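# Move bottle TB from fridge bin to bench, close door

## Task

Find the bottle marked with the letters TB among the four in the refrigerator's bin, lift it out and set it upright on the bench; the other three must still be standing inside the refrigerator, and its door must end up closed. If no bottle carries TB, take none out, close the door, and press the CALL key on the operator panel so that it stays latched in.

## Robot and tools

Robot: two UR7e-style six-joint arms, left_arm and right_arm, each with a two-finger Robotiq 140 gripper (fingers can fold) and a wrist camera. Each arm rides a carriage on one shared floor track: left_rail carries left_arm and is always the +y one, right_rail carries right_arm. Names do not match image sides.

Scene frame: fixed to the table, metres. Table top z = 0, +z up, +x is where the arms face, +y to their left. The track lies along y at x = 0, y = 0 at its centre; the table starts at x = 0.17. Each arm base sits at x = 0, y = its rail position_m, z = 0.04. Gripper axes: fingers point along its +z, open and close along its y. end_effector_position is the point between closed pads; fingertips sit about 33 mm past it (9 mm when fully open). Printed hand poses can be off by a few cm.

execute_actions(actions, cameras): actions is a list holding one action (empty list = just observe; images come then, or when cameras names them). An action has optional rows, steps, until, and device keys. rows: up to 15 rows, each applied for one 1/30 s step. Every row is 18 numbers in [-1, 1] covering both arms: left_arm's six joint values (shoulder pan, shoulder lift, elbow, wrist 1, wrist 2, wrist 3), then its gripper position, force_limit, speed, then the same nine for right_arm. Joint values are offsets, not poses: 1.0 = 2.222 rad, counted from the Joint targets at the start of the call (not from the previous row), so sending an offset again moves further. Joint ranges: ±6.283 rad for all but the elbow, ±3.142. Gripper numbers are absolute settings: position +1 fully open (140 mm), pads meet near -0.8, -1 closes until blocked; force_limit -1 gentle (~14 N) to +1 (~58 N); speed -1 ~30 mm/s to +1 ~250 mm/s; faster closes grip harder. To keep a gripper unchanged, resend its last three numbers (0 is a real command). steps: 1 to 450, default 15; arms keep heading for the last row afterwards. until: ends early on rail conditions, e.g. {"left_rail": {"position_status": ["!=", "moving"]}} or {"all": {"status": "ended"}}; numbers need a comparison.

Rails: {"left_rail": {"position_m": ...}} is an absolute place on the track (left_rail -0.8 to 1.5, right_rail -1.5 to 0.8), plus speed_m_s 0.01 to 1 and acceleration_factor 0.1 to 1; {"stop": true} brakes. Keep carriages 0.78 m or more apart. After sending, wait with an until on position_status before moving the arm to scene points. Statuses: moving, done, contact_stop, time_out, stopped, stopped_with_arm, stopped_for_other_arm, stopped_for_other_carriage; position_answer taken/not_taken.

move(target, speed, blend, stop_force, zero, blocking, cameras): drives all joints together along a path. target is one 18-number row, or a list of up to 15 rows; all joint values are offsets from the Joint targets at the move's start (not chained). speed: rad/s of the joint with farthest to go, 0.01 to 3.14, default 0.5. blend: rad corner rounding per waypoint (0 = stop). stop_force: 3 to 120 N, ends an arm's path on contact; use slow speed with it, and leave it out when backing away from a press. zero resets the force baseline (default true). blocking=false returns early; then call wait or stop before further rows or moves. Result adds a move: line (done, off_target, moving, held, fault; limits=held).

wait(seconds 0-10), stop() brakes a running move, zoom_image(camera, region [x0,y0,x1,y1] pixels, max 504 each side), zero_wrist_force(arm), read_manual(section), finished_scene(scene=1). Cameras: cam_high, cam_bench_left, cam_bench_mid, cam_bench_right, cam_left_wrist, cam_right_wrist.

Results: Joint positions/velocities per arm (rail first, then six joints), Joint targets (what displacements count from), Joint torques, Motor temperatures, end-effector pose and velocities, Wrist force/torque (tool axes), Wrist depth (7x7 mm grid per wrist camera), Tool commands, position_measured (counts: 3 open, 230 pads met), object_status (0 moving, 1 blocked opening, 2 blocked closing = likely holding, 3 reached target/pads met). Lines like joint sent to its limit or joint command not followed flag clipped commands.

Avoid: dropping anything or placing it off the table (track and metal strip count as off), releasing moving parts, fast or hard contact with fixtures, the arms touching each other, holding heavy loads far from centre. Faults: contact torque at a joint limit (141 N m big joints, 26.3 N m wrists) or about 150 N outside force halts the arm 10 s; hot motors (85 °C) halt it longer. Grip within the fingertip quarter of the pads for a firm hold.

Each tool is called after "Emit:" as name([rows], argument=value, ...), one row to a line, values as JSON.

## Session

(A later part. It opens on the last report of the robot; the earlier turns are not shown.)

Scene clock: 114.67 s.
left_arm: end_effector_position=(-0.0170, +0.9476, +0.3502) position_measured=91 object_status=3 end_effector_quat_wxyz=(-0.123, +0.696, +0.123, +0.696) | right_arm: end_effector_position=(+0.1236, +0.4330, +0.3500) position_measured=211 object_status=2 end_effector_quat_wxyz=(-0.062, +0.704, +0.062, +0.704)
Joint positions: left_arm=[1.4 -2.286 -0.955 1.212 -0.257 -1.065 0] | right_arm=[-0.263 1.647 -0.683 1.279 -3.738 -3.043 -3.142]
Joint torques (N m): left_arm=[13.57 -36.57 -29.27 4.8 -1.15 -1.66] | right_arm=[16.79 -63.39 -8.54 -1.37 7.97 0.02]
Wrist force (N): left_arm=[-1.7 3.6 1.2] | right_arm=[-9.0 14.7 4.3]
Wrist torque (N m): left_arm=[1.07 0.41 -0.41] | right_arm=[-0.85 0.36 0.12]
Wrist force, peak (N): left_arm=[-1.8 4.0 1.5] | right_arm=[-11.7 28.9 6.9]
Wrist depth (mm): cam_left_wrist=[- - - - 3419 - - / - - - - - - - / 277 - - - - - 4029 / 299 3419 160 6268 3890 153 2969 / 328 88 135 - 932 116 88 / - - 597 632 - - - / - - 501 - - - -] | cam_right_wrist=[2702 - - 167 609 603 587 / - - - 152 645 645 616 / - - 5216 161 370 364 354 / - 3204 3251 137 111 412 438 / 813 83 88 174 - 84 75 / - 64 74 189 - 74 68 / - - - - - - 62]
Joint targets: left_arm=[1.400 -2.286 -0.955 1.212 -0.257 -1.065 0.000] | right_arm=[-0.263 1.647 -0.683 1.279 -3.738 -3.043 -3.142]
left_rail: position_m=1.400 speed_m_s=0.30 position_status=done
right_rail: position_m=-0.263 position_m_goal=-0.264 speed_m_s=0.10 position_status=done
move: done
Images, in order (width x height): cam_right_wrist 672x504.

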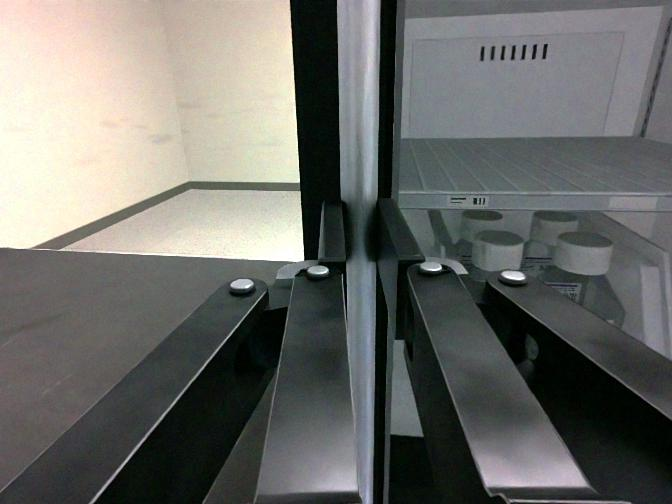

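Emit:
move([
  [0,0,0,0,0,0,0.3,-1,-1,0.0493,-0.0565,0.1136,-0.0571,0.0294,0,-0.98,0.4,-1],
  [0,0,0,0,0,0,0.3,-1,-1,0.1003,-0.1096,0.2189,-0.1094,0.0568,0,-0.98,0.4,-1],
], speed=0.1, blend=[0.03,0], stop_force=70, cameras=["cam_right_wrist","cam_high"])

Scene clock: 120.87 s.
left_arm: end_effector_position=(-0.0170, +0.9476, +0.3502) position_measured=91 object_status=3 end_effector_quat_wxyz=(-0.123, +0.696, +0.123, +0.696) | right_arm: end_effector_position=(-0.0100, +0.3464, +0.3501) position_measured=211 object_status=2 end_effector_quat_wxyz=(-0.182, +0.683, +0.182, +0.683)
Joint positions: left_arm=[1.4 -2.286 -0.955 1.212 -0.257 -1.065 0] | right_arm=[-0.264 1.87 -0.926 1.766 -3.981 -2.92 -3.142]
Joint torques (N m): left_arm=[15.02 -36.72 -30.18 4.84 -1.02 -1.52] | right_arm=[23.55 -56.7 -12.35 -1.63 12.95 -0.09]
Wrist force (N): left_arm=[-1.7 3.8 1.3] | right_arm=[-22.2 29.0 7.7]
Wrist torque (N m): left_arm=[1.12 0.42 -0.40] | right_arm=[-1.12 0.34 0.11]
Wrist force, peak (N): left_arm=[-1.6 4.0 1.5] | right_arm=[-23.3 34.6 8.6]
Wrist depth (mm): cam_left_wrist=[2070 - - - - - - / - - 3009 - - - - / 256 - 4103 3526 - - - / 296 - 157 3270 3824 153 3178 / 329 87 119 - 827 116 88 / - - 585 595 599 - - / - - 495 494 - - -] | cam_right_wrist=[- - 3073 166 457 660 623 / - - 3398 152 449 686 648 / 2336 - - 161 452 503 423 / - - - 137 110 514 476 / - - 88 174 - 84 84 / - 64 74 188 - 74 68 / - - - - - - 62]
Joint targets: left_arm=[1.400 -2.286 -0.955 1.212 -0.257 -1.065 0.000] | right_arm=[-0.263 1.870 -0.926 1.766 -3.981 -2.916 -3.142]
left_rail: position_m=1.400 speed_m_s=0.30 position_status=done
right_rail: position_m=-0.264 speed_m_s=0.10 position_status=done
move: done
Images, in order (width x height): cam_high 672x504, cam_right_wrist 672x504.

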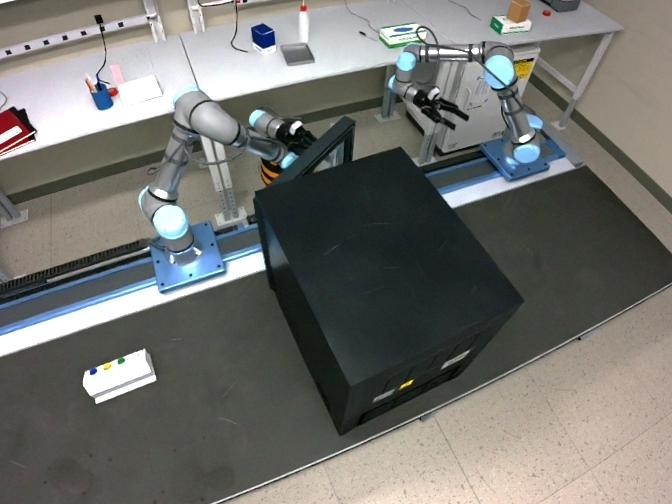

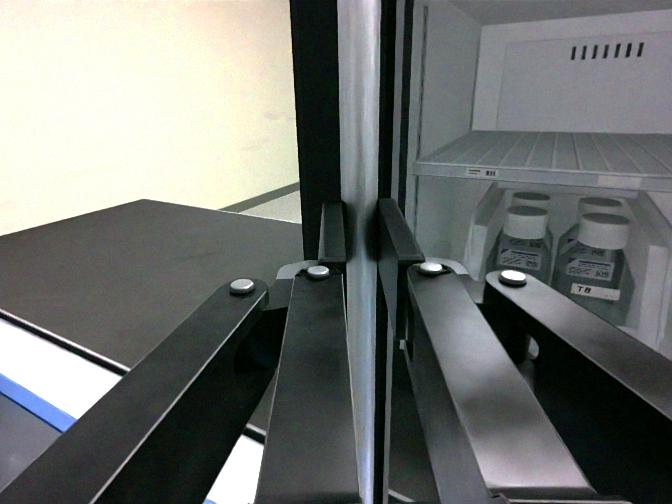

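Emit:
execute_actions([
  {"right_rail":{"position_m":-0.2655,"speed_m_s":0.02,"acceleration_factor":0.2},"steps":150,"until":{"right_rail":{"position_status":["!=","moving"]}}},
])

Emit:
move([
  [0,0,0,0,0,0,0.3,-1,-1,0.0539,-0.0508,0.0996,-0.0488,0.0247,0,-0.98,0.4,-1],
  [0,0,0,0,0,0,0.3,-1,-1,0.1126,-0.0999,0.1938,-0.0937,0.0446,0,-0.98,0.4,-1],
], speed=0.1, blend=[0.03,0], stop_force=70)

Scene clock: 123.20 s.
left_arm: end_effector_position=(-0.0170, +0.9476, +0.3502) position_measured=91 object_status=3 end_effector_quat_wxyz=(-0.123, +0.696, +0.123, +0.696) | right_arm: end_effector_position=(-0.0106, +0.3454, +0.3501) position_measured=211 object_status=2 end_effector_quat_wxyz=(-0.183, +0.683, +0.184, +0.683)
Joint positions: left_arm=[1.4 -2.286 -0.955 1.212 -0.257 -1.065 0] | right_arm=[-0.265 1.87 -0.926 1.766 -3.981 -2.916 -3.142]
Joint torques (N m): left_arm=[14.52 -36.52 -30.61 4.94 -0.81 -1.58] | right_arm=[16.75 -56.87 -12.52 -1.62 10.68 -0.05]
Wrist force (N): left_arm=[-1.9 3.7 1.4] | right_arm=[-21.5 22.9 6.3]
Wrist torque (N m): left_arm=[1.09 0.44 -0.40] | right_arm=[-0.94 0.36 0.11]
Wrist force, peak (N): left_arm=[-1.6 4.1 1.4] | right_arm=[-22.5 29.4 8.0]
Wrist depth (mm): cam_left_wrist=[- - - - - - - / 2051 2191 - - - - 4513 / 270 2480 - - - 4605 - / 299 2594 159 3526 3582 153 3178 / 326 87 120 - - 117 89 / - - 630 622 - - - / - - 505 509 494 - -] | cam_right_wrist=[- - - 166 420 676 625 / 2058 - - 152 505 668 630 / - - - 161 451 437 414 / 1110 - 1274 137 111 634 491 / 822 83 88 175 - 84 421 / - 64 74 188 - 74 68 / - - - - - - 62]
Joint targets: left_arm=[1.400 -2.286 -0.955 1.212 -0.257 -1.065 0.000] | right_arm=[-0.265 1.870 -0.926 1.766 -3.981 -2.916 -3.142]
Tool commands: left_gripper/position=+0.3 left_gripper/force_limit=-1.0 left_gripper/speed=-1.0 right_gripper/position=-0.98 right_gripper/force_limit=+0.4 right_gripper/speed=-1.0
left_rail: position_m=1.400 speed_m_s=0.30 position_status=done
right_rail: position_m=-0.265 position_m_goal=-0.266 speed_m_s=0.02 position_status=done

Scene clock: 128.50 s.
left_arm: end_effector_position=(-0.0170, +0.9476, +0.3502) position_measured=91 object_status=3 end_effector_quat_wxyz=(-0.123, +0.696, +0.123, +0.696) | right_arm: end_effector_position=(-0.1052, +0.2175, +0.3500) position_measured=211 object_status=2 end_effector_quat_wxyz=(-0.296, +0.642, +0.297, +0.642)
Joint positions: left_arm=[1.4 -2.286 -0.955 1.212 -0.257 -1.065 0] | right_arm=[-0.265 2.12 -1.148 2.196 -4.189 -2.826 -3.142]
Joint torques (N m): left_arm=[15.18 -36.23 -29.79 4.59 -0.84 -1.59] | right_arm=[22.86 -44.26 -9.58 -2.73 12.88 -0.06]
Wrist force (N): left_arm=[-1.7 3.6 1.3] | right_arm=[-24.9 29.4 7.9]
Wrist torque (N m): left_arm=[1.07 0.43 -0.40] | right_arm=[-1.02 0.39 0.21]
Wrist force, peak (N): left_arm=[-1.8 3.9 1.5] | right_arm=[-30.9 35.0 8.9]
Wrist depth (mm): cam_left_wrist=[3270 - - - 3471 - - / - - - - 4605 - - / 259 2480 - - - - - / 299 - 157 - 3761 146 3178 / 327 87 135 - 742 117 88 / - - 597 - 660 - - / - - 530 486 - - -] | cam_right_wrist=[735 - 2670 166 - 535 692 / 708 664 - 153 538 804 - / 1029 1043 - 161 575 544 498 / 1105 1068 - 137 136 600 552 / 1359 - 88 174 - 84 74 / - 64 74 188 - 74 68 / - - - - - - 62]
Joint targets: left_arm=[1.400 -2.286 -0.955 1.212 -0.257 -1.065 0.000] | right_arm=[-0.265 2.120 -1.148 2.196 -4.189 -2.817 -3.142]
left_rail: position_m=1.400 speed_m_s=0.30 position_status=done
right_rail: position_m=-0.265 position_m_goal=-0.266 speed_m_s=0.02 position_status=done
move: done

Emit:
move([
  [0,0,0,0,0,0,0.3,-1,-1,0.0638,-0.0487,0.0901,-0.0417,0.0143,0,-0.98,0.4,-1],
  [0,0,0,0,0,0,0.3,-1,-1,0.1473,-0.0948,0.1699,-0.0754,0.0093,0,-0.98,0.4,-1],
], speed=0.1, blend=[0.03,0], stop_force=70, cameras=["cam_right_wrist","cam_high"])

Scene clock: 132.67 s.
left_arm: end_effector_position=(-0.0170, +0.9476, +0.3502) position_measured=91 object_status=3 end_effector_quat_wxyz=(-0.123, +0.696, +0.123, +0.696) | right_arm: end_effector_position=(-0.1400, +0.1195, +0.3503) position_measured=211 object_status=2 end_effector_quat_wxyz=(-0.366, +0.605, +0.367, +0.605)
Joint positions: left_arm=[1.4 -2.286 -0.955 1.212 -0.257 -1.065 0] | right_arm=[-0.265 2.321 -1.289 2.453 -4.305 -2.802 -3.142]
Joint torques (N m): left_arm=[14.22 -36.49 -30.48 4.79 -0.66 -1.64] | right_arm=[0.1 -20.52 -37.23 0.67 12.91 -0.14]
Wrist force (N): left_arm=[-1.7 3.8 1.1] | right_arm=[-39.9 29.3 7.3]
Wrist torque (N m): left_arm=[1.11 0.42 -0.39] | right_arm=[-1.05 -0.14 0.26]
Wrist force, peak (N): left_arm=[-1.7 4.1 1.3] | right_arm=[-42.8 36.9 9.1]
Wrist depth (mm): cam_left_wrist=[- - - - - - - / - - - - - - - / 258 3223 3639 5641 - - - / 299 2893 160 3419 3223 153 3270 / 328 88 155 - 803 117 88 / - - 629 - - - - / - - - 476 474 - -] | cam_right_wrist=[758 873 - 166 3298 574 668 / 623 710 1110 154 2951 - 701 / - - 1267 161 4154 590 562 / - 1476 1181 137 113 608 658 / 2289 - 88 174 - 84 490 / - 64 74 188 - 74 68 / - - - - - - 62]
Joint targets: left_arm=[1.400 -2.286 -0.955 1.212 -0.257 -1.065 0.000] | right_arm=[-0.265 2.321 -1.289 2.453 -4.305 -2.801 -3.142]
left_rail: position_m=1.400 speed_m_s=0.30 position_status=done
right_rail: position_m=-0.265 position_m_goal=-0.266 speed_m_s=0.02 position_status=done
move: held (right_arm; a check stopped the path); path passed 1 of 2 targets; limits=held; right_arm: the shoulder pan is farthest, 0.126 rad from its target
joint command not followed: on one or more control steps a check withheld the commanded joint targets of the right arm, and it was not sent them on those steps.
cause: the commanded joint targets, or the way to them, would bring two parts of the arm too close to each other (its gripper and another part of the arm, with joints 5 (wrist 1) to 7 (wrist 3) between them, 1 mm apart when it was first held).
Images, in order (width x height): cam_high 672x504, cam_right_wrist 672x504.

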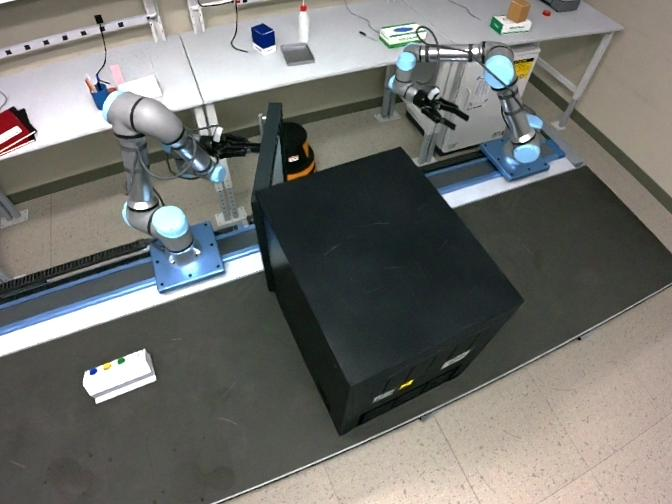

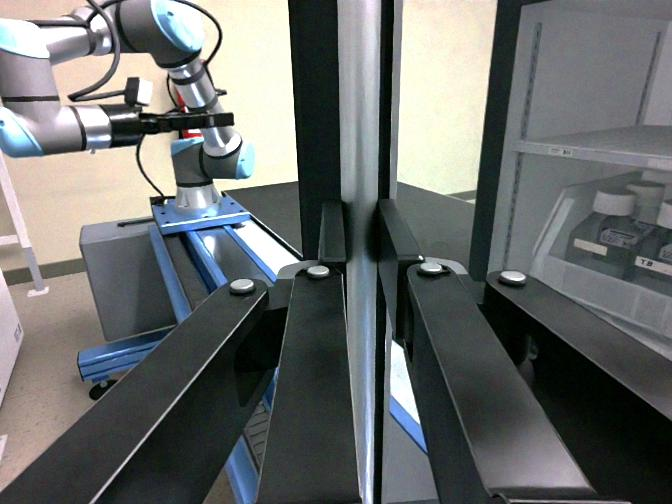

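Emit:
move(target=[0,0,0,0,0,0,0.3,-1,-1,0.0223,0.017,-0.0239,0.0066,-0.0231,0,-0.98,0.4,-1], speed=0.016, blocking=false)

Emit:
execute_actions([
  {"right_rail":{"position_m":-0.3455,"speed_m_s":0.03,"acceleration_factor":0.2},"steps":150,"until":{"all":{"status":"ended"}}},
])

Emit:
wait(seconds=1, cameras=["cam_high","cam_right_wrist"])

Scene clock: 135.00 s.
left_arm: end_effector_position=(-0.0170, +0.9476, +0.3502) position_measured=91 object_status=3 end_effector_quat_wxyz=(-0.123, +0.696, +0.123, +0.696) | right_arm: end_effector_position=(-0.1400, +0.1195, +0.3503) position_measured=211 object_status=2 end_effector_quat_wxyz=(-0.366, +0.605, +0.367, +0.605)
Joint positions: left_arm=[1.4 -2.286 -0.955 1.212 -0.257 -1.065 0] | right_arm=[-0.266 2.321 -1.289 2.453 -4.305 -2.802 -3.142]
Joint torques (N m): left_arm=[14.63 -36.38 -29.33 4.75 -0.64 -1.59] | right_arm=[0.72 -20.84 -36.92 0.63 12.93 -0.2]
Wrist force (N): left_arm=[-1.8 3.7 1.1] | right_arm=[-39.8 29.2 7.7]
Wrist torque (N m): left_arm=[1.11 0.43 -0.41] | right_arm=[-1.07 -0.14 0.26]
Wrist force, peak (N): left_arm=[-1.5 4.0 1.4] | right_arm=[-40.3 29.5 7.8]
Wrist depth (mm): cam_left_wrist=[- 3890 - - - - - / - - - - - - - / 259 - - - - - - / 296 - 156 3582 3526 153 3318 / 330 87 120 786 830 117 88 / - - - - 603 - - / - - - - - - -] | cam_right_wrist=[- 897 - 166 3251 524 568 / 625 724 1043 154 3298 613 714 / - - 1246 160 214 613 524 / 2361 - 1212 137 136 577 654 / 2096 - 88 174 - 84 79 / - 64 74 188 - 74 68 / - - - - - - 62]
Joint targets: left_arm=[1.400 -2.286 -0.955 1.212 -0.257 -1.065 0.000] | right_arm=[-0.265 2.321 -1.289 2.453 -4.305 -2.801 -3.142]
left_rail: position_m=1.400 speed_m_s=0.30 position_status=done
right_rail: position_m=-0.266 speed_m_s=0.02 position_status=done
move: held (right_arm; a check stopped the path); limits=held; right_arm: the elbow is farthest, 0.053 rad from its target
joint command not followed: on one or more control steps a check withheld the commanded joint targets of the right arm, and it was not sent them on those steps.
cause: the commanded joint targets, or the way to them, would bring two parts of the arm too close to each other (its gripper and another part of the arm, with joints 5 (wrist 1) to 7 (wrist 3) between them, 1 mm apart when it was first held).

Scene clock: 138.03 s.
left_arm: end_effector_position=(-0.0170, +0.9476, +0.3502) position_measured=91 object_status=3 end_effector_quat_wxyz=(-0.123, +0.696, +0.123, +0.696) | right_arm: end_effector_position=(-0.1514, +0.0452, +0.3503) position_measured=211 object_status=2 end_effector_quat_wxyz=(-0.379, +0.597, +0.379, +0.597)
Joint positions: left_arm=[1.4 -2.286 -0.955 1.212 -0.257 -1.065 0] | right_arm=[-0.345 2.321 -1.289 2.453 -4.305 -2.761 -3.142]
Joint torques (N m): left_arm=[13.21 -36.57 -29.4 4.72 -0.61 -1.66] | right_arm=[-28.18 -29.95 8.56 -7.13 -12.75 -0.24]
Wrist force (N): left_arm=[-1.7 3.8 1.1] | right_arm=[-13.1 -42.4 -11.9]
Wrist torque (N m): left_arm=[1.11 0.41 -0.40] | right_arm=[1.06 0.27 0.07]
Wrist force, peak (N): left_arm=[-1.8 4.0 1.4] | right_arm=[-40.0 29.3 7.7]
Wrist depth (mm): cam_left_wrist=[1997 2752 - 4103 3178 - - / - - 3890 - 4424 - - / 256 2786 3091 5372 - 4339 4029 / 300 2480 138 2969 3419 153 3318 / 327 87 119 789 885 116 88 / - - 597 615 - - - / - - 525 500 - - -] | cam_right_wrist=[684 950 984 165 - 658 708 / 703 773 1105 175 2951 - 728 / - - 1304 187 - 652 561 / - 1505 - 139 111 658 712 / 2003 83 88 176 - 84 79 / - 64 74 189 - 74 68 / - - - - - - 62]
Joint targets: left_arm=[1.400 -2.286 -0.955 1.212 -0.257 -1.065 0.000] | right_arm=[-0.345 2.321 -1.289 2.453 -4.305 -2.801 -3.142]
Tool commands: left_gripper/position=+0.3 left_gripper/force_limit=-1.0 left_gripper/speed=-1.0 right_gripper/position=-0.98 right_gripper/force_limit=+0.4 right_gripper/speed=-1.0
left_rail: position_m=1.400 speed_m_s=0.30 position_status=done
right_rail: position_m=-0.345 speed_m_s=0.03 position_status=done

Scene clock: 139.03 s.
left_arm: end_effector_position=(-0.0170, +0.9476, +0.3502) position_measured=91 object_status=3 end_effector_quat_wxyz=(-0.123, +0.696, +0.123, +0.696) | right_arm: end_effector_position=(-0.1514, +0.0452, +0.3503) position_measured=211 object_status=2 end_effector_quat_wxyz=(-0.379, +0.597, +0.379, +0.597)
Joint positions: left_arm=[1.4 -2.286 -0.955 1.212 -0.257 -1.065 0] | right_arm=[-0.346 2.321 -1.289 2.453 -4.305 -2.761 -3.142]
Joint torques (N m): left_arm=[13.03 -35.85 -30.46 4.6 -0.66 -1.69] | right_arm=[-27.64 -32.38 7.08 -6.05 -12.64 -0.19]
Wrist force (N): left_arm=[-1.8 3.6 1.3] | right_arm=[-13.2 -42.1 -12.1]
Wrist torque (N m): left_arm=[1.07 0.43 -0.40] | right_arm=[1.13 0.28 0.08]
Wrist force, peak (N): left_arm=[-1.9 3.8 1.6] | right_arm=[-13.2 -42.6 -12.0]
Wrist depth (mm): cam_left_wrist=[- 3270 2752 - - - - / - 2564 - - - 4339 2594 / 259 - 3959 - - - - / 297 - 158 3582 4103 153 3009 / 327 88 119 - - 117 89 / - - - - - - - / - - - 546 - - -] | cam_right_wrist=[670 938 975 164 - 611 708 / 684 810 1094 175 - 630 750 / - - 1335 187 - 635 551 / - 1485 - 139 109 714 712 / 2386 83 88 176 - 84 538 / - 64 74 190 - 74 68 / - - - - - - 62]
Joint targets: left_arm=[1.400 -2.286 -0.955 1.212 -0.257 -1.065 0.000] | right_arm=[-0.345 2.321 -1.289 2.453 -4.305 -2.801 -3.142]
Tool commands: left_gripper/position=+0.3 left_gripper/force_limit=-1.0 left_gripper/speed=-1.0 right_gripper/position=-0.98 right_gripper/force_limit=+0.4 right_gripper/speed=-1.0
left_rail: position_m=1.400 speed_m_s=0.30 position_status=done
right_rail: position_m=-0.346 position_m_goal=-0.345 speed_m_s=0.03 position_status=done
wait: 1.00 s
Images, in order (width x height): cam_high 672x504, cam_right_wrist 672x504.

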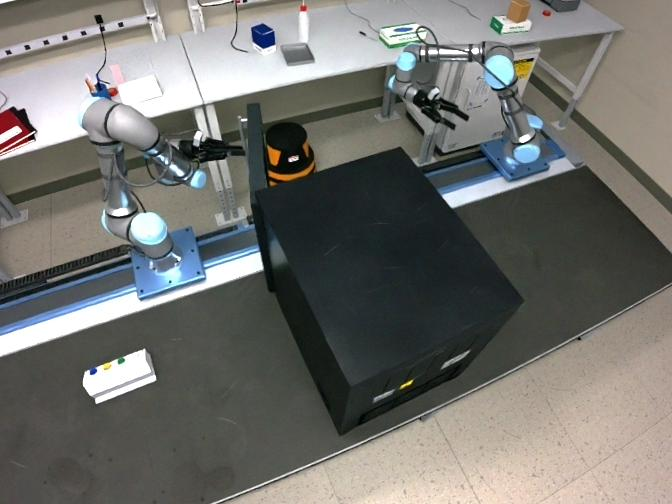

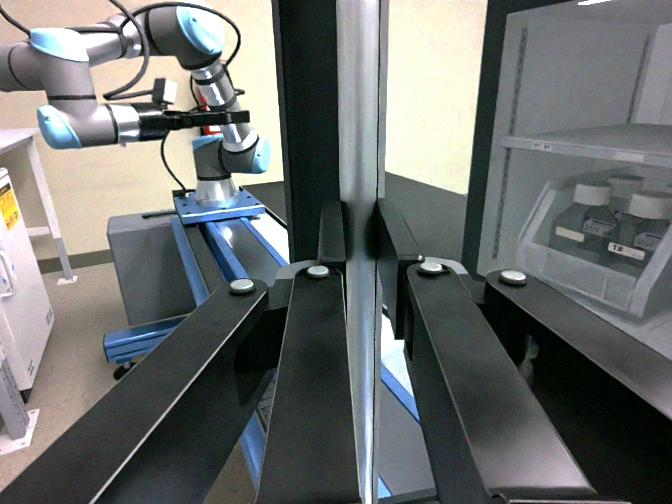

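Emit:
move(target=[0,0,0,0,0,0,0.3,-1,-1,0,0,0,0,0.02,0,-0.98,0.4,-1], speed=0.05)

Scene clock: 141.77 s.
left_arm: end_effector_position=(-0.0170, +0.9476, +0.3502) position_measured=91 object_status=3 end_effector_quat_wxyz=(-0.123, +0.696, +0.123, +0.696) | right_arm: end_effector_position=(-0.1525, +0.0457, +0.3503) position_measured=211 object_status=2 end_effector_quat_wxyz=(-0.380, +0.596, +0.380, +0.596)
Joint positions: left_arm=[1.4 -2.286 -0.955 1.212 -0.257 -1.065 0] | right_arm=[-0.346 2.321 -1.289 2.453 -4.305 -2.757 -3.142]
Joint torques (N m): left_arm=[14.38 -37.03 -30.61 4.64 -0.61 -1.73] | right_arm=[-15.12 -38.15 1.32 -3.57 -1.57 -0.21]
Wrist force (N): left_arm=[-1.6 3.8 1.3] | right_arm=[-21.1 -12.0 -2.6]
Wrist torque (N m): left_arm=[1.12 0.39 -0.40] | right_arm=[0.04 0.47 0.05]
Wrist force, peak (N): left_arm=[-1.9 4.0 1.4] | right_arm=[-13.0 -42.6 -12.1]
Wrist depth (mm): cam_left_wrist=[- - - - - - - / 245 - - - - - - / 271 2786 - - - - - / 296 2786 160 3471 3419 152 3318 / 328 87 120 821 775 117 88 / - - - 597 654 597 - / - - - 491 - - -] | cam_right_wrist=[708 963 984 165 2804 601 726 / 701 801 1110 175 - 637 758 / 2465 2991 1335 186 - 686 543 / 2520 - 1048 139 112 717 616 / 1968 79 88 176 - 84 537 / - 64 74 189 - 74 68 / - - - - - - 62]
Joint targets: left_arm=[1.400 -2.286 -0.955 1.212 -0.257 -1.065 0.000] | right_arm=[-0.345 2.321 -1.289 2.453 -4.305 -2.757 -3.142]
left_rail: position_m=1.400 speed_m_s=0.30 position_status=done
right_rail: position_m=-0.346 position_m_goal=-0.345 speed_m_s=0.03 position_status=done
move: done

Emit:
move(target=[-0.0095,-0.2239,0.5089,-0.285,0.2657,0,1,-1,-1,0,0,0,0,0,0,-0.98,0.4,-1], speed=0.6)

Emit:
execute_actions([
  {"left_rail":{"position_m":0.65,"speed_m_s":0.25,"acceleration_factor":0.3},"steps":200,"until":{"left_rail":{"position_status":["!=","moving"]}}},
], cameras=["cam_left_wrist","cam_right_wrist"])

Scene clock: 145.10 s.
left_arm: end_effector_position=(+0.1997, +1.0099, +0.2201) position_measured=3 object_status=3 end_effector_quat_wxyz=(+0.093, +0.701, -0.092, +0.701) | right_arm: end_effector_position=(-0.1526, +0.0457, +0.3503) position_measured=211 object_status=2 end_effector_quat_wxyz=(-0.380, +0.596, +0.380, +0.596)
Joint positions: left_arm=[1.4 -2.308 -1.453 2.342 -0.89 -0.475 0] | right_arm=[-0.346 2.321 -1.289 2.453 -4.305 -2.757 -3.142]
Joint torques (N m): left_arm=[-13.82 -29.27 -4.35 -1.73 1.64 -1.45] | right_arm=[5.86 -34.51 -23.86 -1.31 -0.37 -0.24]
Wrist force (N): left_arm=[-1.6 3.8 1.4] | right_arm=[-21.3 -8.5 -1.0]
Wrist torque (N m): left_arm=[1.12 0.43 -0.41] | right_arm=[-0.16 0.30 0.06]
Wrist force, peak (N): left_arm=[-1.9 3.9 1.5] | right_arm=[-20.9 -10.9 -2.2]
Wrist depth (mm): cam_left_wrist=[- - - - - 692 580 / - - - 4701 - - 560 / - - - - - 765 629 / 3223 140 3761 - 4103 792 130 / - 121 616 - 559 501 113 / - 106 - 421 428 406 367 / - 351 343 342 320 332 335] | cam_right_wrist=[- - 1034 165 3298 621 717 / - 979 - 176 4398 676 758 / - - 1312 185 - 654 547 / 2077 1625 - 139 110 666 686 / 2465 83 88 176 - 84 537 / - 64 74 189 - 74 68 / - - - - - - 62]
Joint targets: left_arm=[1.400 -2.308 -1.453 2.343 -0.890 -0.475 0.000] | right_arm=[-0.345 2.321 -1.289 2.453 -4.305 -2.757 -3.142]
left_rail: position_m=1.400 speed_m_s=0.30 position_status=done
right_rail: position_m=-0.346 position_m_goal=-0.345 speed_m_s=0.03 position_status=done
move: done

Scene clock: 149.00 s.
left_arm: end_effector_position=(+0.1997, +0.2599, +0.2201) position_measured=3 object_status=3 end_effector_quat_wxyz=(+0.093, +0.701, -0.092, +0.701) | right_arm: end_effector_position=(-0.1527, +0.0458, +0.3503) position_measured=211 object_status=2 end_effector_quat_wxyz=(-0.380, +0.596, +0.380, +0.596)
Joint positions: left_arm=[0.65 -2.308 -1.453 2.343 -0.89 -0.475 0] | right_arm=[-0.346 2.321 -1.289 2.453 -4.305 -2.757 -3.142]
Joint torques (N m): left_arm=[-10.48 -23.14 -14.18 0.28 -0.6 -1.45] | right_arm=[5.33 -30.39 -24.91 -1.29 -0.36 -0.24]
Wrist force (N): left_arm=[-1.8 3.6 1.3] | right_arm=[-21.3 -8.5 -1.2]
Wrist torque (N m): left_arm=[1.07 0.46 -0.41] | right_arm=[-0.15 0.28 0.06]
Wrist force, peak (N): left_arm=[-1.9 4.6 1.6] | right_arm=[-22.0 -8.4 -1.1]
Wrist depth (mm): cam_left_wrist=[219 220 232 250 263 283 272 / 360 434 496 430 470 323 270 / 374 280 - 318 310 336 273 / 353 143 - 489 - - 138 / - 121 272 - 363 356 113 / - 279 290 310 323 349 331 / - 270 283 313 323 330 322] | cam_right_wrist=[- - 472 165 - 608 692 / - 443 442 176 3031 672 740 / 2336 425 397 185 728 682 554 / 1766 1686 417 139 136 434 595 / 1934 83 88 176 - 84 83 / - 64 74 189 - 74 68 / - - - - - - 62]
Joint targets: left_arm=[0.650 -2.308 -1.453 2.343 -0.890 -0.475 0.000] | right_arm=[-0.345 2.321 -1.289 2.453 -4.305 -2.757 -3.142]
Tool commands: left_gripper/position=+1.0 left_gripper/force_limit=-1.0 left_gripper/speed=-1.0 right_gripper/position=-0.98 right_gripper/force_limit=+0.4 right_gripper/speed=-1.0
left_rail: position_m=0.650 speed_m_s=0.25 position_status=done
right_rail: position_m=-0.346 position_m_goal=-0.345 speed_m_s=0.03 position_status=done
Images, in order (width x height): cam_left_wrist 672x504, cam_right_wrist 672x504.

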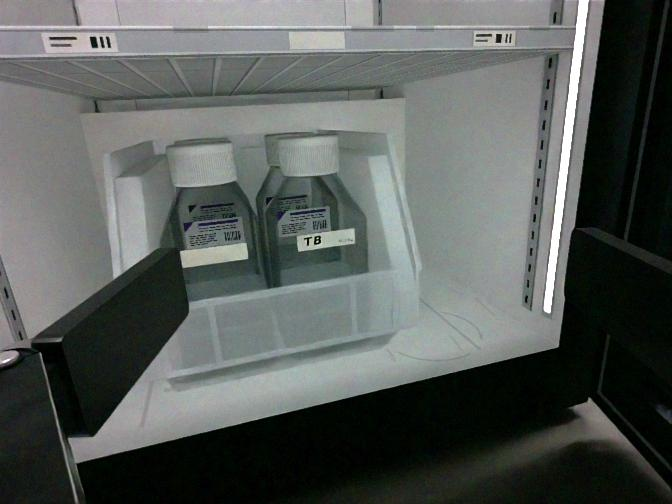

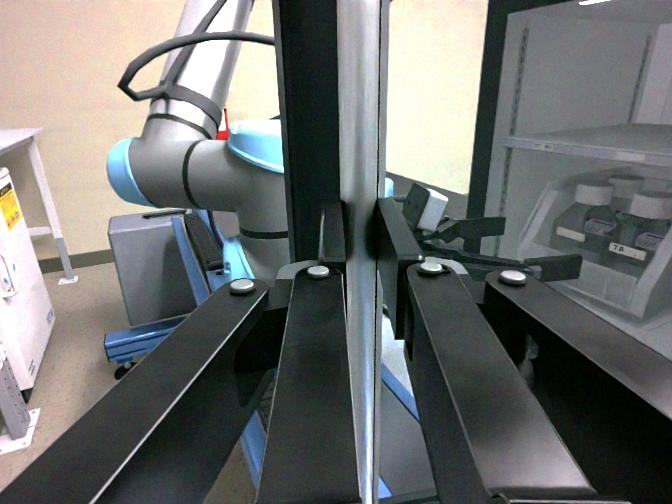

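Emit:
zoom_image(camera="cam_left_wrist", region=[0, 20, 504, 300])

Emit:
zoom_image(camera="cam_left_wrist", region=[90, 110, 430, 400])

Scaled by 1.000.

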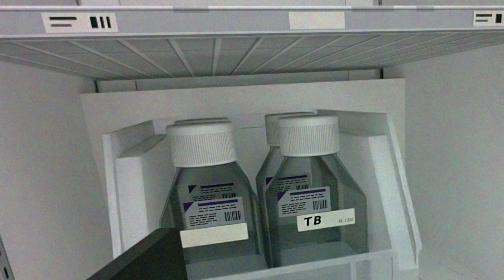

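Scaled by 1.482.

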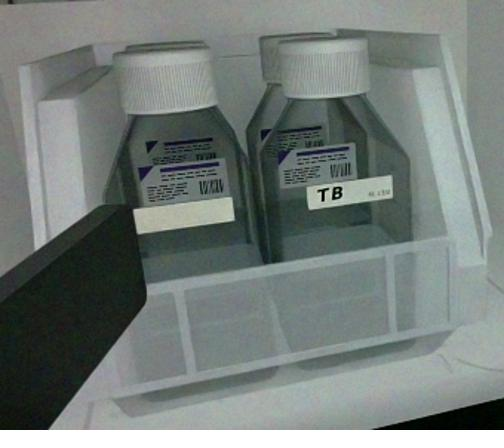

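Emit:
move(target=[0.1543,0.0425,-0.104,0.0616,0.0363,0,-0.1,-1,-1,0,0,0,0,0,0,-0.98,0.4,-1], speed=0.2, stop_force=12, cameras=["cam_left_wrist","cam_right_wrist"])

Scene clock: 158.73 s.
left_arm: end_effector_position=(+0.2900, +0.2519, +0.2500) position_measured=141 object_status=0 end_effector_quat_wxyz=(+0.000, +0.707, +0.000, +0.707) | right_arm: end_effector_position=(-0.1527, +0.0458, +0.3503) position_measured=211 object_status=2 end_effector_quat_wxyz=(-0.380, +0.596, +0.380, +0.596)
Joint positions: left_arm=[0.65 -1.965 -1.358 2.111 -0.753 -0.394 0] | right_arm=[-0.345 2.321 -1.289 2.453 -4.305 -2.757 -3.142]
Joint torques (N m): left_arm=[15.42 -13.24 -25.98 3.74 1.45 -1.64] | right_arm=[5.28 -21.8 -25.46 -1.24 -0.5 -0.35]
Wrist force (N): left_arm=[-1.8 3.7 1.2] | right_arm=[-21.5 -8.0 -1.3]
Wrist torque (N m): left_arm=[1.11 0.43 -0.40] | right_arm=[-0.07 0.33 0.06]
Wrist force, peak (N): left_arm=[-1.8 4.0 1.8] | right_arm=[-22.0 -8.5 -1.3]
Wrist depth (mm): cam_left_wrist=[296 414 497 491 496 164 160 / 163 165 165 210 434 369 247 / 274 340 - 307 315 410 - / 271 226 234 310 157 115 - / 256 101 106 302 - 90 88 / - - - 336 - - - / - - - 253 256 - -] | cam_right_wrist=[- - - 165 - 627 597 / - - - 175 319 646 733 / - 2639 333 185 346 450 551 / - - - 139 135 424 558 / 2336 79 88 176 - 84 514 / - 64 74 189 - 74 68 / - - - - - - 62]
Joint targets: left_arm=[0.650 -1.965 -1.358 2.111 -0.753 -0.394 0.000] | right_arm=[-0.345 2.321 -1.289 2.453 -4.305 -2.757 -3.142]
left_rail: position_m=0.650 speed_m_s=0.25 position_status=done
right_rail: position_m=-0.345 speed_m_s=0.03 position_status=done
move: done
Images, in order (width x height): cam_left_wrist 672x504, cam_right_wrist 672x504.

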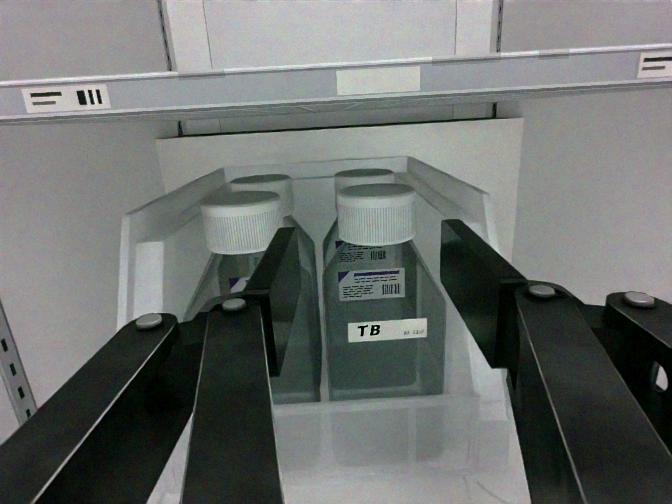

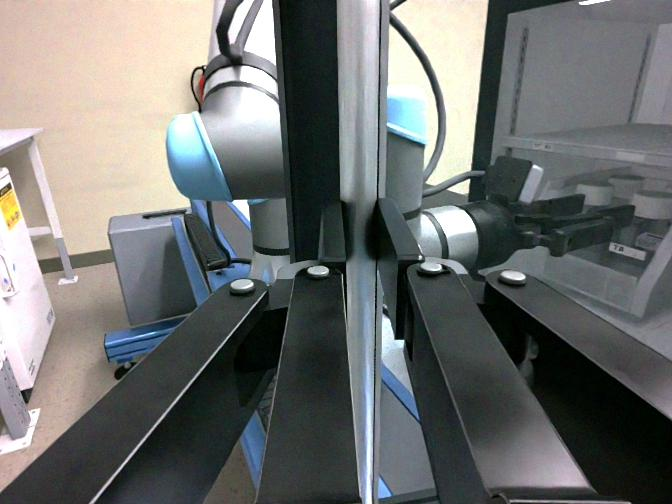

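Emit:
execute_actions([
  {"left_rail":{"position_m":0.6445,"speed_m_s":0.1,"acceleration_factor":0.2},"steps":150,"until":{"left_rail":{"position_status":["!=","moving"]}}},
])

Emit:
move(target=[0.0822,0.0025,-0.0033,0.0008,0.0822,0,-0.1,-1,-1,0,0,0,0,0,0,-0.98,0.4,-1], speed=0.08, stop_force=6, cameras=["cam_left_wrist","cam_right_wrist"])

Scene clock: 160.03 s.
left_arm: end_effector_position=(+0.2900, +0.2464, +0.2500) position_measured=141 object_status=3 end_effector_quat_wxyz=(+0.000, +0.707, +0.000, +0.707) | right_arm: end_effector_position=(-0.1527, +0.0458, +0.3503) position_measured=211 object_status=2 end_effector_quat_wxyz=(-0.380, +0.596, +0.380, +0.596)
Joint positions: left_arm=[0.645 -1.965 -1.358 2.111 -0.753 -0.394 0] | right_arm=[-0.345 2.321 -1.289 2.453 -4.305 -2.757 -3.142]
Joint torques (N m): left_arm=[14.3 -13.42 -26.18 3.26 1.1 -1.64] | right_arm=[5.8 -21.07 -25.21 -1.38 -0.52 -0.47]
Wrist force (N): left_arm=[-1.7 3.7 1.2] | right_arm=[-21.6 -8.3 -1.5]
Wrist torque (N m): left_arm=[1.12 0.40 -0.40] | right_arm=[-0.13 0.33 0.06]
Wrist force, peak (N): left_arm=[-2.0 4.3 1.6] | right_arm=[-22.0 -8.0 -1.3]
Wrist depth (mm): cam_left_wrist=[296 - - - 471 164 165 / 165 164 163 166 167 176 249 / 285 349 326 426 277 366 291 / 277 240 230 237 158 114 289 / - 94 106 - - 90 88 / - - - - 207 - - / - - - 252 218 - -] | cam_right_wrist=[- - 355 165 - 650 717 / - 2312 327 155 322 724 763 / 2361 - 329 164 346 462 548 / - - 859 139 358 423 584 / 2221 83 88 176 - 84 537 / - 64 74 189 - 74 68 / - - - - - - 62]
Joint targets: left_arm=[0.645 -1.965 -1.358 2.111 -0.753 -0.394 0.000] | right_arm=[-0.345 2.321 -1.289 2.453 -4.305 -2.757 -3.142]
Tool commands: left_gripper/position=-0.1 left_gripper/force_limit=-1.0 left_gripper/speed=-1.0 right_gripper/position=-0.98 right_gripper/force_limit=+0.4 right_gripper/speed=-1.0
left_rail: position_m=0.645 speed_m_s=0.10 position_status=done
right_rail: position_m=-0.345 speed_m_s=0.03 position_status=done

Scene clock: 163.30 s.
left_arm: end_effector_position=(+0.3621, +0.2465, +0.2500) position_measured=141 object_status=3 end_effector_quat_wxyz=(+0.000, +0.707, +0.000, +0.707) | right_arm: end_effector_position=(-0.1527, +0.0458, +0.3503) position_measured=211 object_status=2 end_effector_quat_wxyz=(-0.380, +0.596, +0.380, +0.596)
Joint positions: left_arm=[0.644 -1.782 -1.353 2.104 -0.751 -0.211 0] | right_arm=[-0.345 2.321 -1.289 2.453 -4.305 -2.757 -3.142]
Joint torques (N m): left_arm=[14.67 -12.24 -26.43 3.29 1.48 -1.7] | right_arm=[5.07 -21.08 -24.51 -1.31 -0.51 -0.48]
Wrist force (N): left_arm=[-1.8 3.7 1.1] | right_arm=[-21.5 -8.1 -1.6]
Wrist torque (N m): left_arm=[1.11 0.42 -0.40] | right_arm=[-0.10 0.34 0.06]
Wrist force, peak (N): left_arm=[-2.1 4.0 1.4] | right_arm=[-21.9 -8.4 -1.3]
Wrist depth (mm): cam_left_wrist=[- 95 95 95 95 95 96 / 238 98 97 98 115 176 252 / 287 363 365 362 304 350 - / 189 218 167 169 162 166 266 / 161 92 105 395 - 89 89 / - - - 348 170 - - / - - - 262 - - -] | cam_right_wrist=[- 2465 2670 165 3204 613 577 / - - - 175 347 637 766 / - 2438 694 185 360 463 509 / - 1699 - 139 374 433 555 / 1934 83 88 176 - 84 516 / - 64 74 189 - 74 68 / - - - - - - 62]
Joint targets: left_arm=[0.645 -1.782 -1.353 2.104 -0.751 -0.211 0.000] | right_arm=[-0.345 2.321 -1.289 2.453 -4.305 -2.757 -3.142]
left_rail: position_m=0.644 position_m_goal=0.645 speed_m_s=0.10 position_status=done
right_rail: position_m=-0.345 speed_m_s=0.03 position_status=done
move: done
Images, in order (width x height): cam_left_wrist 672x504, cam_right_wrist 672x504.

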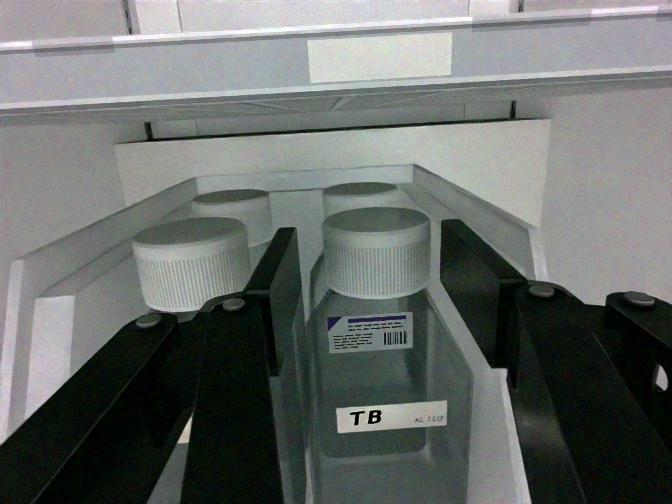

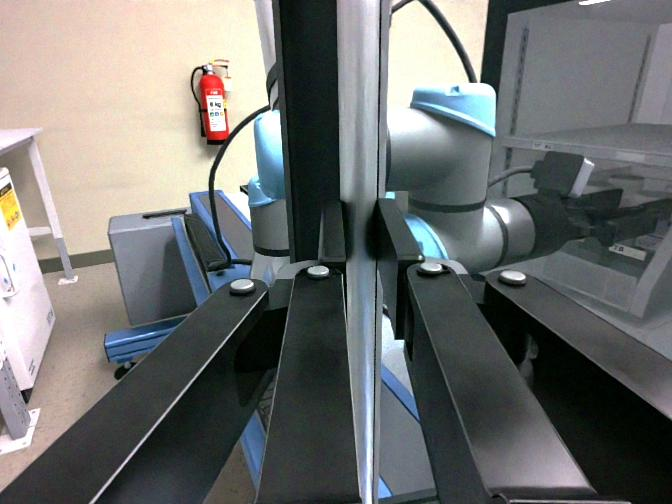

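Emit:
move(target=[0.021,0.0025,-0.0034,0.0009,0.021,0,-0.1,-1,-1,0,0,0,0,0,0,-0.98,0.4,-1], speed=0.04, stop_force=6)

Emit:
execute_actions([
  {"rows":[[0,0,0,0,0,0,-1,-1,-1,0,0,0,0,0,0,-0.98,0.4,-1]],"steps":80},
], cameras=["cam_left_wrist"])

Scene clock: 166.07 s.
left_arm: end_effector_position=(+0.3801, +0.2465, +0.2501) position_measured=141 object_status=3 end_effector_quat_wxyz=(+0.000, +0.707, +0.000, +0.707) | right_arm: end_effector_position=(-0.1527, +0.0458, +0.3503) position_measured=211 object_status=2 end_effector_quat_wxyz=(-0.380, +0.596, +0.380, +0.596)
Joint positions: left_arm=[0.644 -1.735 -1.347 2.097 -0.749 -0.165 0] | right_arm=[-0.345 2.321 -1.289 2.453 -4.305 -2.757 -3.142]
Joint torques (N m): left_arm=[14.67 -12.76 -27.13 3.25 1.16 -1.54] | right_arm=[6.04 -21.01 -24.46 -1.34 -0.47 -0.51]
Wrist force (N): left_arm=[-1.6 3.6 1.3] | right_arm=[-21.6 -8.2 -1.2]
Wrist torque (N m): left_arm=[1.09 0.39 -0.40] | right_arm=[-0.12 0.33 0.06]
Wrist force, peak (N): left_arm=[-1.9 4.0 1.4] | right_arm=[-21.8 -8.3 -1.6]
Wrist depth (mm): cam_left_wrist=[- 77 78 78 78 78 79 / - 80 120 209 134 347 - / 276 302 349 344 303 337 279 / 190 169 153 156 151 158 270 / - 145 105 160 150 89 89 / - - - 326 308 - - / - - - 262 - - -] | cam_right_wrist=[2289 - - 165 3802 616 703 / - 2465 - 175 353 656 787 / - 2702 1661 185 361 449 497 / - 1661 963 139 381 431 488 / 2003 79 88 176 - 84 538 / - 64 74 189 - 74 68 / - - - - - - 62]
Joint targets: left_arm=[0.645 -1.735 -1.347 2.097 -0.749 -0.165 0.000] | right_arm=[-0.345 2.321 -1.289 2.453 -4.305 -2.757 -3.142]
left_rail: position_m=0.644 position_m_goal=0.645 speed_m_s=0.10 position_status=done
right_rail: position_m=-0.345 speed_m_s=0.03 position_status=done
move: done

Scene clock: 168.93 s.
left_arm: end_effector_position=(+0.3801, +0.2465, +0.2501) position_measured=159 object_status=2 end_effector_quat_wxyz=(+0.000, +0.707, +0.000, +0.707) | right_arm: end_effector_position=(-0.1527, +0.0458, +0.3503) position_measured=211 object_status=2 end_effector_quat_wxyz=(-0.380, +0.596, +0.380, +0.596)
Joint positions: left_arm=[0.644 -1.735 -1.347 2.097 -0.749 -0.165 0] | right_arm=[-0.345 2.321 -1.289 2.453 -4.305 -2.757 -3.142]
Joint torques (N m): left_arm=[6.71 -25.35 -16.99 -2.45 -1.33 -1.3] | right_arm=[5.31 -21.97 -24.87 -1.41 -0.47 -0.56]
Wrist force (N): left_arm=[-4.7 3.5 1.4] | right_arm=[-21.2 -8.1 -1.0]
Wrist torque (N m): left_arm=[1.13 0.42 -0.39] | right_arm=[-0.09 0.28 0.06]
Wrist force, peak (N): left_arm=[-6.1 4.1 1.3] | right_arm=[-21.9 -8.1 -1.3]
Wrist depth (mm): cam_left_wrist=[- 78 78 78 78 78 79 / 263 88 120 212 135 194 261 / 288 331 365 - 297 365 313 / 191 155 166 152 151 158 - / - 148 105 152 140 84 89 / - 79 - 226 - - - / - - - - - - -] | cam_right_wrist=[- 2266 - 165 - 639 705 / - 2549 - 175 350 668 743 / 2386 - - 184 361 441 514 / 2549 - 938 139 382 423 558 / 2221 78 88 176 - 84 520 / - 64 74 189 - 74 68 / - - - - - - 62]
Joint targets: left_arm=[0.645 -1.735 -1.347 2.097 -0.749 -0.165 0.000] | right_arm=[-0.345 2.321 -1.289 2.453 -4.305 -2.757 -3.142]
left_rail: position_m=0.644 position_m_goal=0.645 speed_m_s=0.10 position_status=done
right_rail: position_m=-0.345 speed_m_s=0.03 position_status=done
Images, in order (width x height): cam_left_wrist 672x504.

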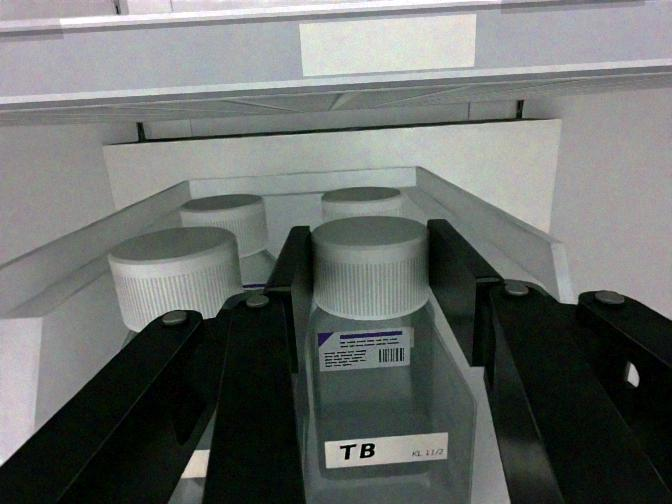

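Emit:
execute_actions([
  {"rows":[[0,0,0,0,0,0,-0.98,0.4,-1,0,0,0,0,0,0,-0.98,0.4,-1]],"steps":45},
])

Emit:
move(target=[0,-0.0308,-0.0206,0.0514,0,0,-0.98,0.4,-1,0,0,0,0,0,0,-0.98,0.4,-1], speed=0.05, stop_force=15, cameras=["cam_left_wrist","cam_right_wrist"])

Scene clock: 174.23 s.
left_arm: end_effector_position=(+0.3801, +0.2465, +0.2501) position_measured=161 object_status=2 end_effector_quat_wxyz=(+0.000, +0.707, +0.000, +0.707) | right_arm: end_effector_position=(-0.1527, +0.0458, +0.3503) position_measured=211 object_status=2 end_effector_quat_wxyz=(-0.380, +0.596, +0.380, +0.596)
Joint positions: left_arm=[0.644 -1.735 -1.347 2.097 -0.749 -0.165 0] | right_arm=[-0.345 2.321 -1.289 2.453 -4.305 -2.757 -3.142]
Joint torques (N m): left_arm=[-12.46 -33.69 -9.66 -2.17 -1.26 -1.57] | right_arm=[4.25 -21.62 -24.31 -1.44 -0.55 -0.47]
Wrist force (N): left_arm=[-3.6 3.2 0.9] | right_arm=[-21.4 -8.0 -1.4]
Wrist torque (N m): left_arm=[1.15 0.39 -0.36] | right_arm=[-0.11 0.31 0.06]
Wrist force, peak (N): left_arm=[-5.1 3.7 1.5] | right_arm=[-21.9 -8.5 -1.4]
Wrist depth (mm): cam_left_wrist=[- 77 78 78 78 78 79 / - 80 127 95 120 233 - / 287 292 347 349 347 - 292 / 191 170 168 153 153 157 - / - - 99 150 139 84 91 / - 79 - - - - - / - - - 261 - - -] | cam_right_wrist=[- 2804 2608 143 4772 595 699 / - 2386 2289 153 357 646 666 / - - 1429 185 363 450 514 / 2608 1739 - 139 381 434 559 / 2058 79 88 176 - 84 538 / - 64 74 189 - 74 68 / - - - - - - 62]
Joint targets: left_arm=[0.645 -1.735 -1.347 2.097 -0.749 -0.165 0.000] | right_arm=[-0.345 2.321 -1.289 2.453 -4.305 -2.757 -3.142]
left_rail: position_m=0.644 position_m_goal=0.645 speed_m_s=0.10 position_status=done
right_rail: position_m=-0.345 speed_m_s=0.03 position_status=done

Scene clock: 177.47 s.
left_arm: end_effector_position=(+0.3801, +0.2465, +0.2900) position_measured=161 object_status=2 end_effector_quat_wxyz=(+0.000, +0.707, +0.000, +0.707) | right_arm: end_effector_position=(-0.1527, +0.0458, +0.3503) position_measured=211 object_status=2 end_effector_quat_wxyz=(-0.380, +0.596, +0.380, +0.596)
Joint positions: left_arm=[0.644 -1.735 -1.416 2.051 -0.635 -0.165 0] | right_arm=[-0.345 2.321 -1.289 2.453 -4.305 -2.757 -3.142]
Joint torques (N m): left_arm=[-12.17 -36.17 -29.88 3.41 -1.46 -1.62] | right_arm=[3.41 -21.83 -24.81 -1.41 -0.68 -0.59]
Wrist force (N): left_arm=[-6.0 3.7 1.4] | right_arm=[-21.2 -8.1 -1.1]
Wrist torque (N m): left_arm=[1.09 0.47 -0.41] | right_arm=[-0.09 0.29 0.06]
Wrist force, peak (N): left_arm=[-6.3 3.7 1.8] | right_arm=[-22.0 -8.0 -1.4]
Wrist depth (mm): cam_left_wrist=[279 390 413 417 400 401 301 / 292 367 431 436 327 334 241 / 246 164 151 134 122 116 107 / - 90 90 91 91 93 91 / 191 - 99 153 149 90 90 / - - - 380 329 - - / - - - 306 291 - -] | cam_right_wrist=[- - - 165 339 581 710 / - - - 176 337 364 648 / - 2492 1614 185 374 409 472 / - - - 139 135 398 569 / 2243 79 88 176 - 84 520 / - 64 74 189 - 74 68 / - - - - - - 62]
Joint targets: left_arm=[0.645 -1.735 -1.416 2.051 -0.635 -0.165 0.000] | right_arm=[-0.345 2.321 -1.289 2.453 -4.305 -2.757 -3.142]
left_rail: position_m=0.644 position_m_goal=0.645 speed_m_s=0.10 position_status=done
right_rail: position_m=-0.345 speed_m_s=0.03 position_status=done
move: done
Images, in order (width x height): cam_left_wrist 672x504, cam_right_wrist 672x504.

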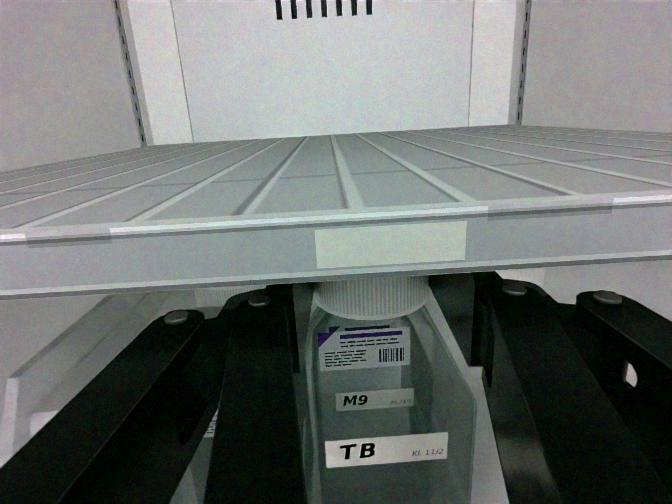

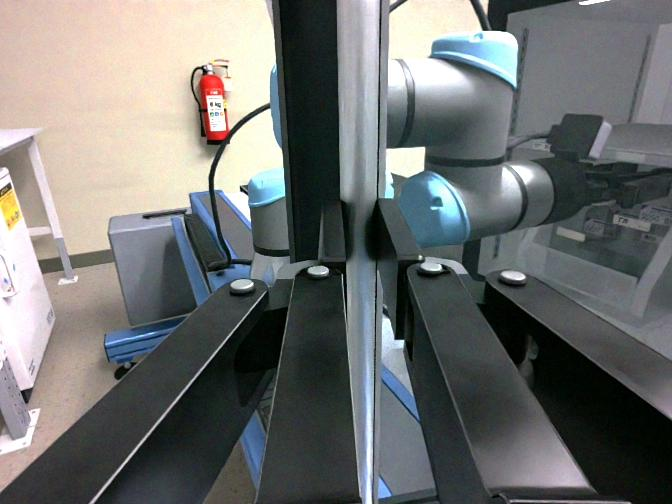

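Emit:
move(target=[0,-0.007,-0.0059,0.0129,0,0,-0.98,0.4,-1,0,0,0,0,0,0,-0.98,0.4,-1], speed=0.01, stop_force=4, cameras=["cam_left_wrist","cam_right_wrist"])

Emit:
zoom_image(camera="cam_right_wrist", region=[480, 100, 672, 360])

Scene clock: 180.33 s.
left_arm: end_effector_position=(+0.3801, +0.2464, +0.2961) position_measured=161 object_status=2 end_effector_quat_wxyz=(+0.000, +0.707, +0.000, +0.707) | right_arm: end_effector_position=(-0.1527, +0.0458, +0.3503) position_measured=211 object_status=2 end_effector_quat_wxyz=(-0.380, +0.596, +0.380, +0.596)
Joint positions: left_arm=[0.644 -1.735 -1.425 2.043 -0.618 -0.165 0] | right_arm=[-0.345 2.321 -1.289 2.453 -4.305 -2.757 -3.142]
Joint torques (N m): left_arm=[-11.75 -18.99 -15.36 -1.89 -1.36 -1.35] | right_arm=[2.46 -21.93 -24.73 -1.47 -0.59 -0.66]
Wrist force (N): left_arm=[-16.2 2.4 0.3] | right_arm=[-20.8 -8.1 -1.3]
Wrist torque (N m): left_arm=[0.96 1.15 -0.16] | right_arm=[-0.16 0.34 0.06]
Wrist force, peak (N): left_arm=[-17.2 3.9 0.0] | right_arm=[-21.7 -8.5 -1.1]
Wrist depth (mm): cam_left_wrist=[300 - 411 416 417 - - / 281 - 434 437 439 - 283 / 235 206 194 176 160 152 162 / - 101 93 93 93 93 93 / - 94 94 152 109 90 91 / - - - 232 - - - / - - - - - - -] | cam_right_wrist=[- - - 165 340 571 686 / - - - 176 338 463 628 / - - - 185 373 410 491 / - 1591 - 139 123 676 743 / 2096 - 88 176 - 84 79 / - 64 74 189 - 74 68 / - - - - - - 62]
Joint targets: left_arm=[0.645 -1.735 -1.425 2.043 -0.618 -0.165 0.000] | right_arm=[-0.345 2.321 -1.289 2.453 -4.305 -2.757 -3.142]
left_rail: position_m=0.644 position_m_goal=0.645 speed_m_s=0.10 position_status=done
right_rail: position_m=-0.345 speed_m_s=0.03 position_status=done
move: contact (left_arm); left_arm: the wrist 1 is farthest, 0.012 rad from its target
Images, in order (width x height): cam_left_wrist 672x504, cam_right_wrist 672x504.

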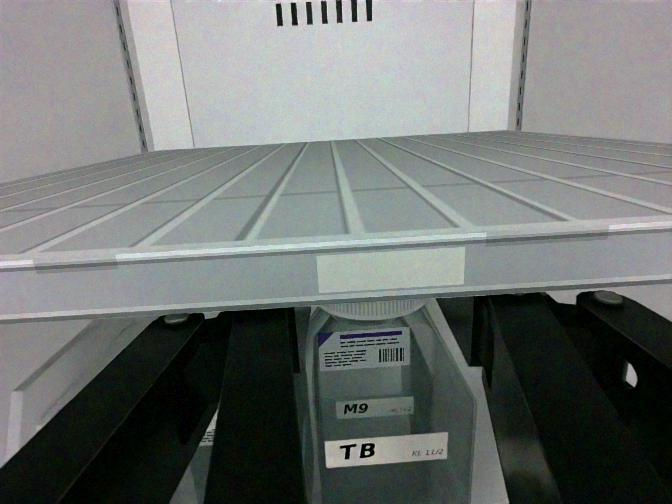

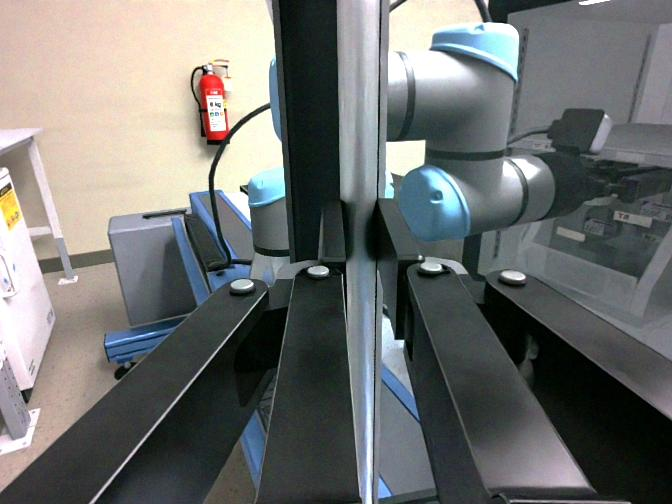

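Scaled by 1.938.

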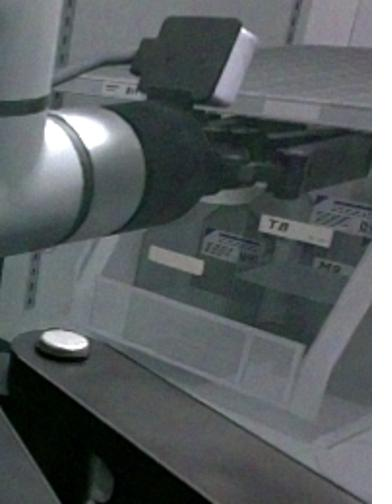

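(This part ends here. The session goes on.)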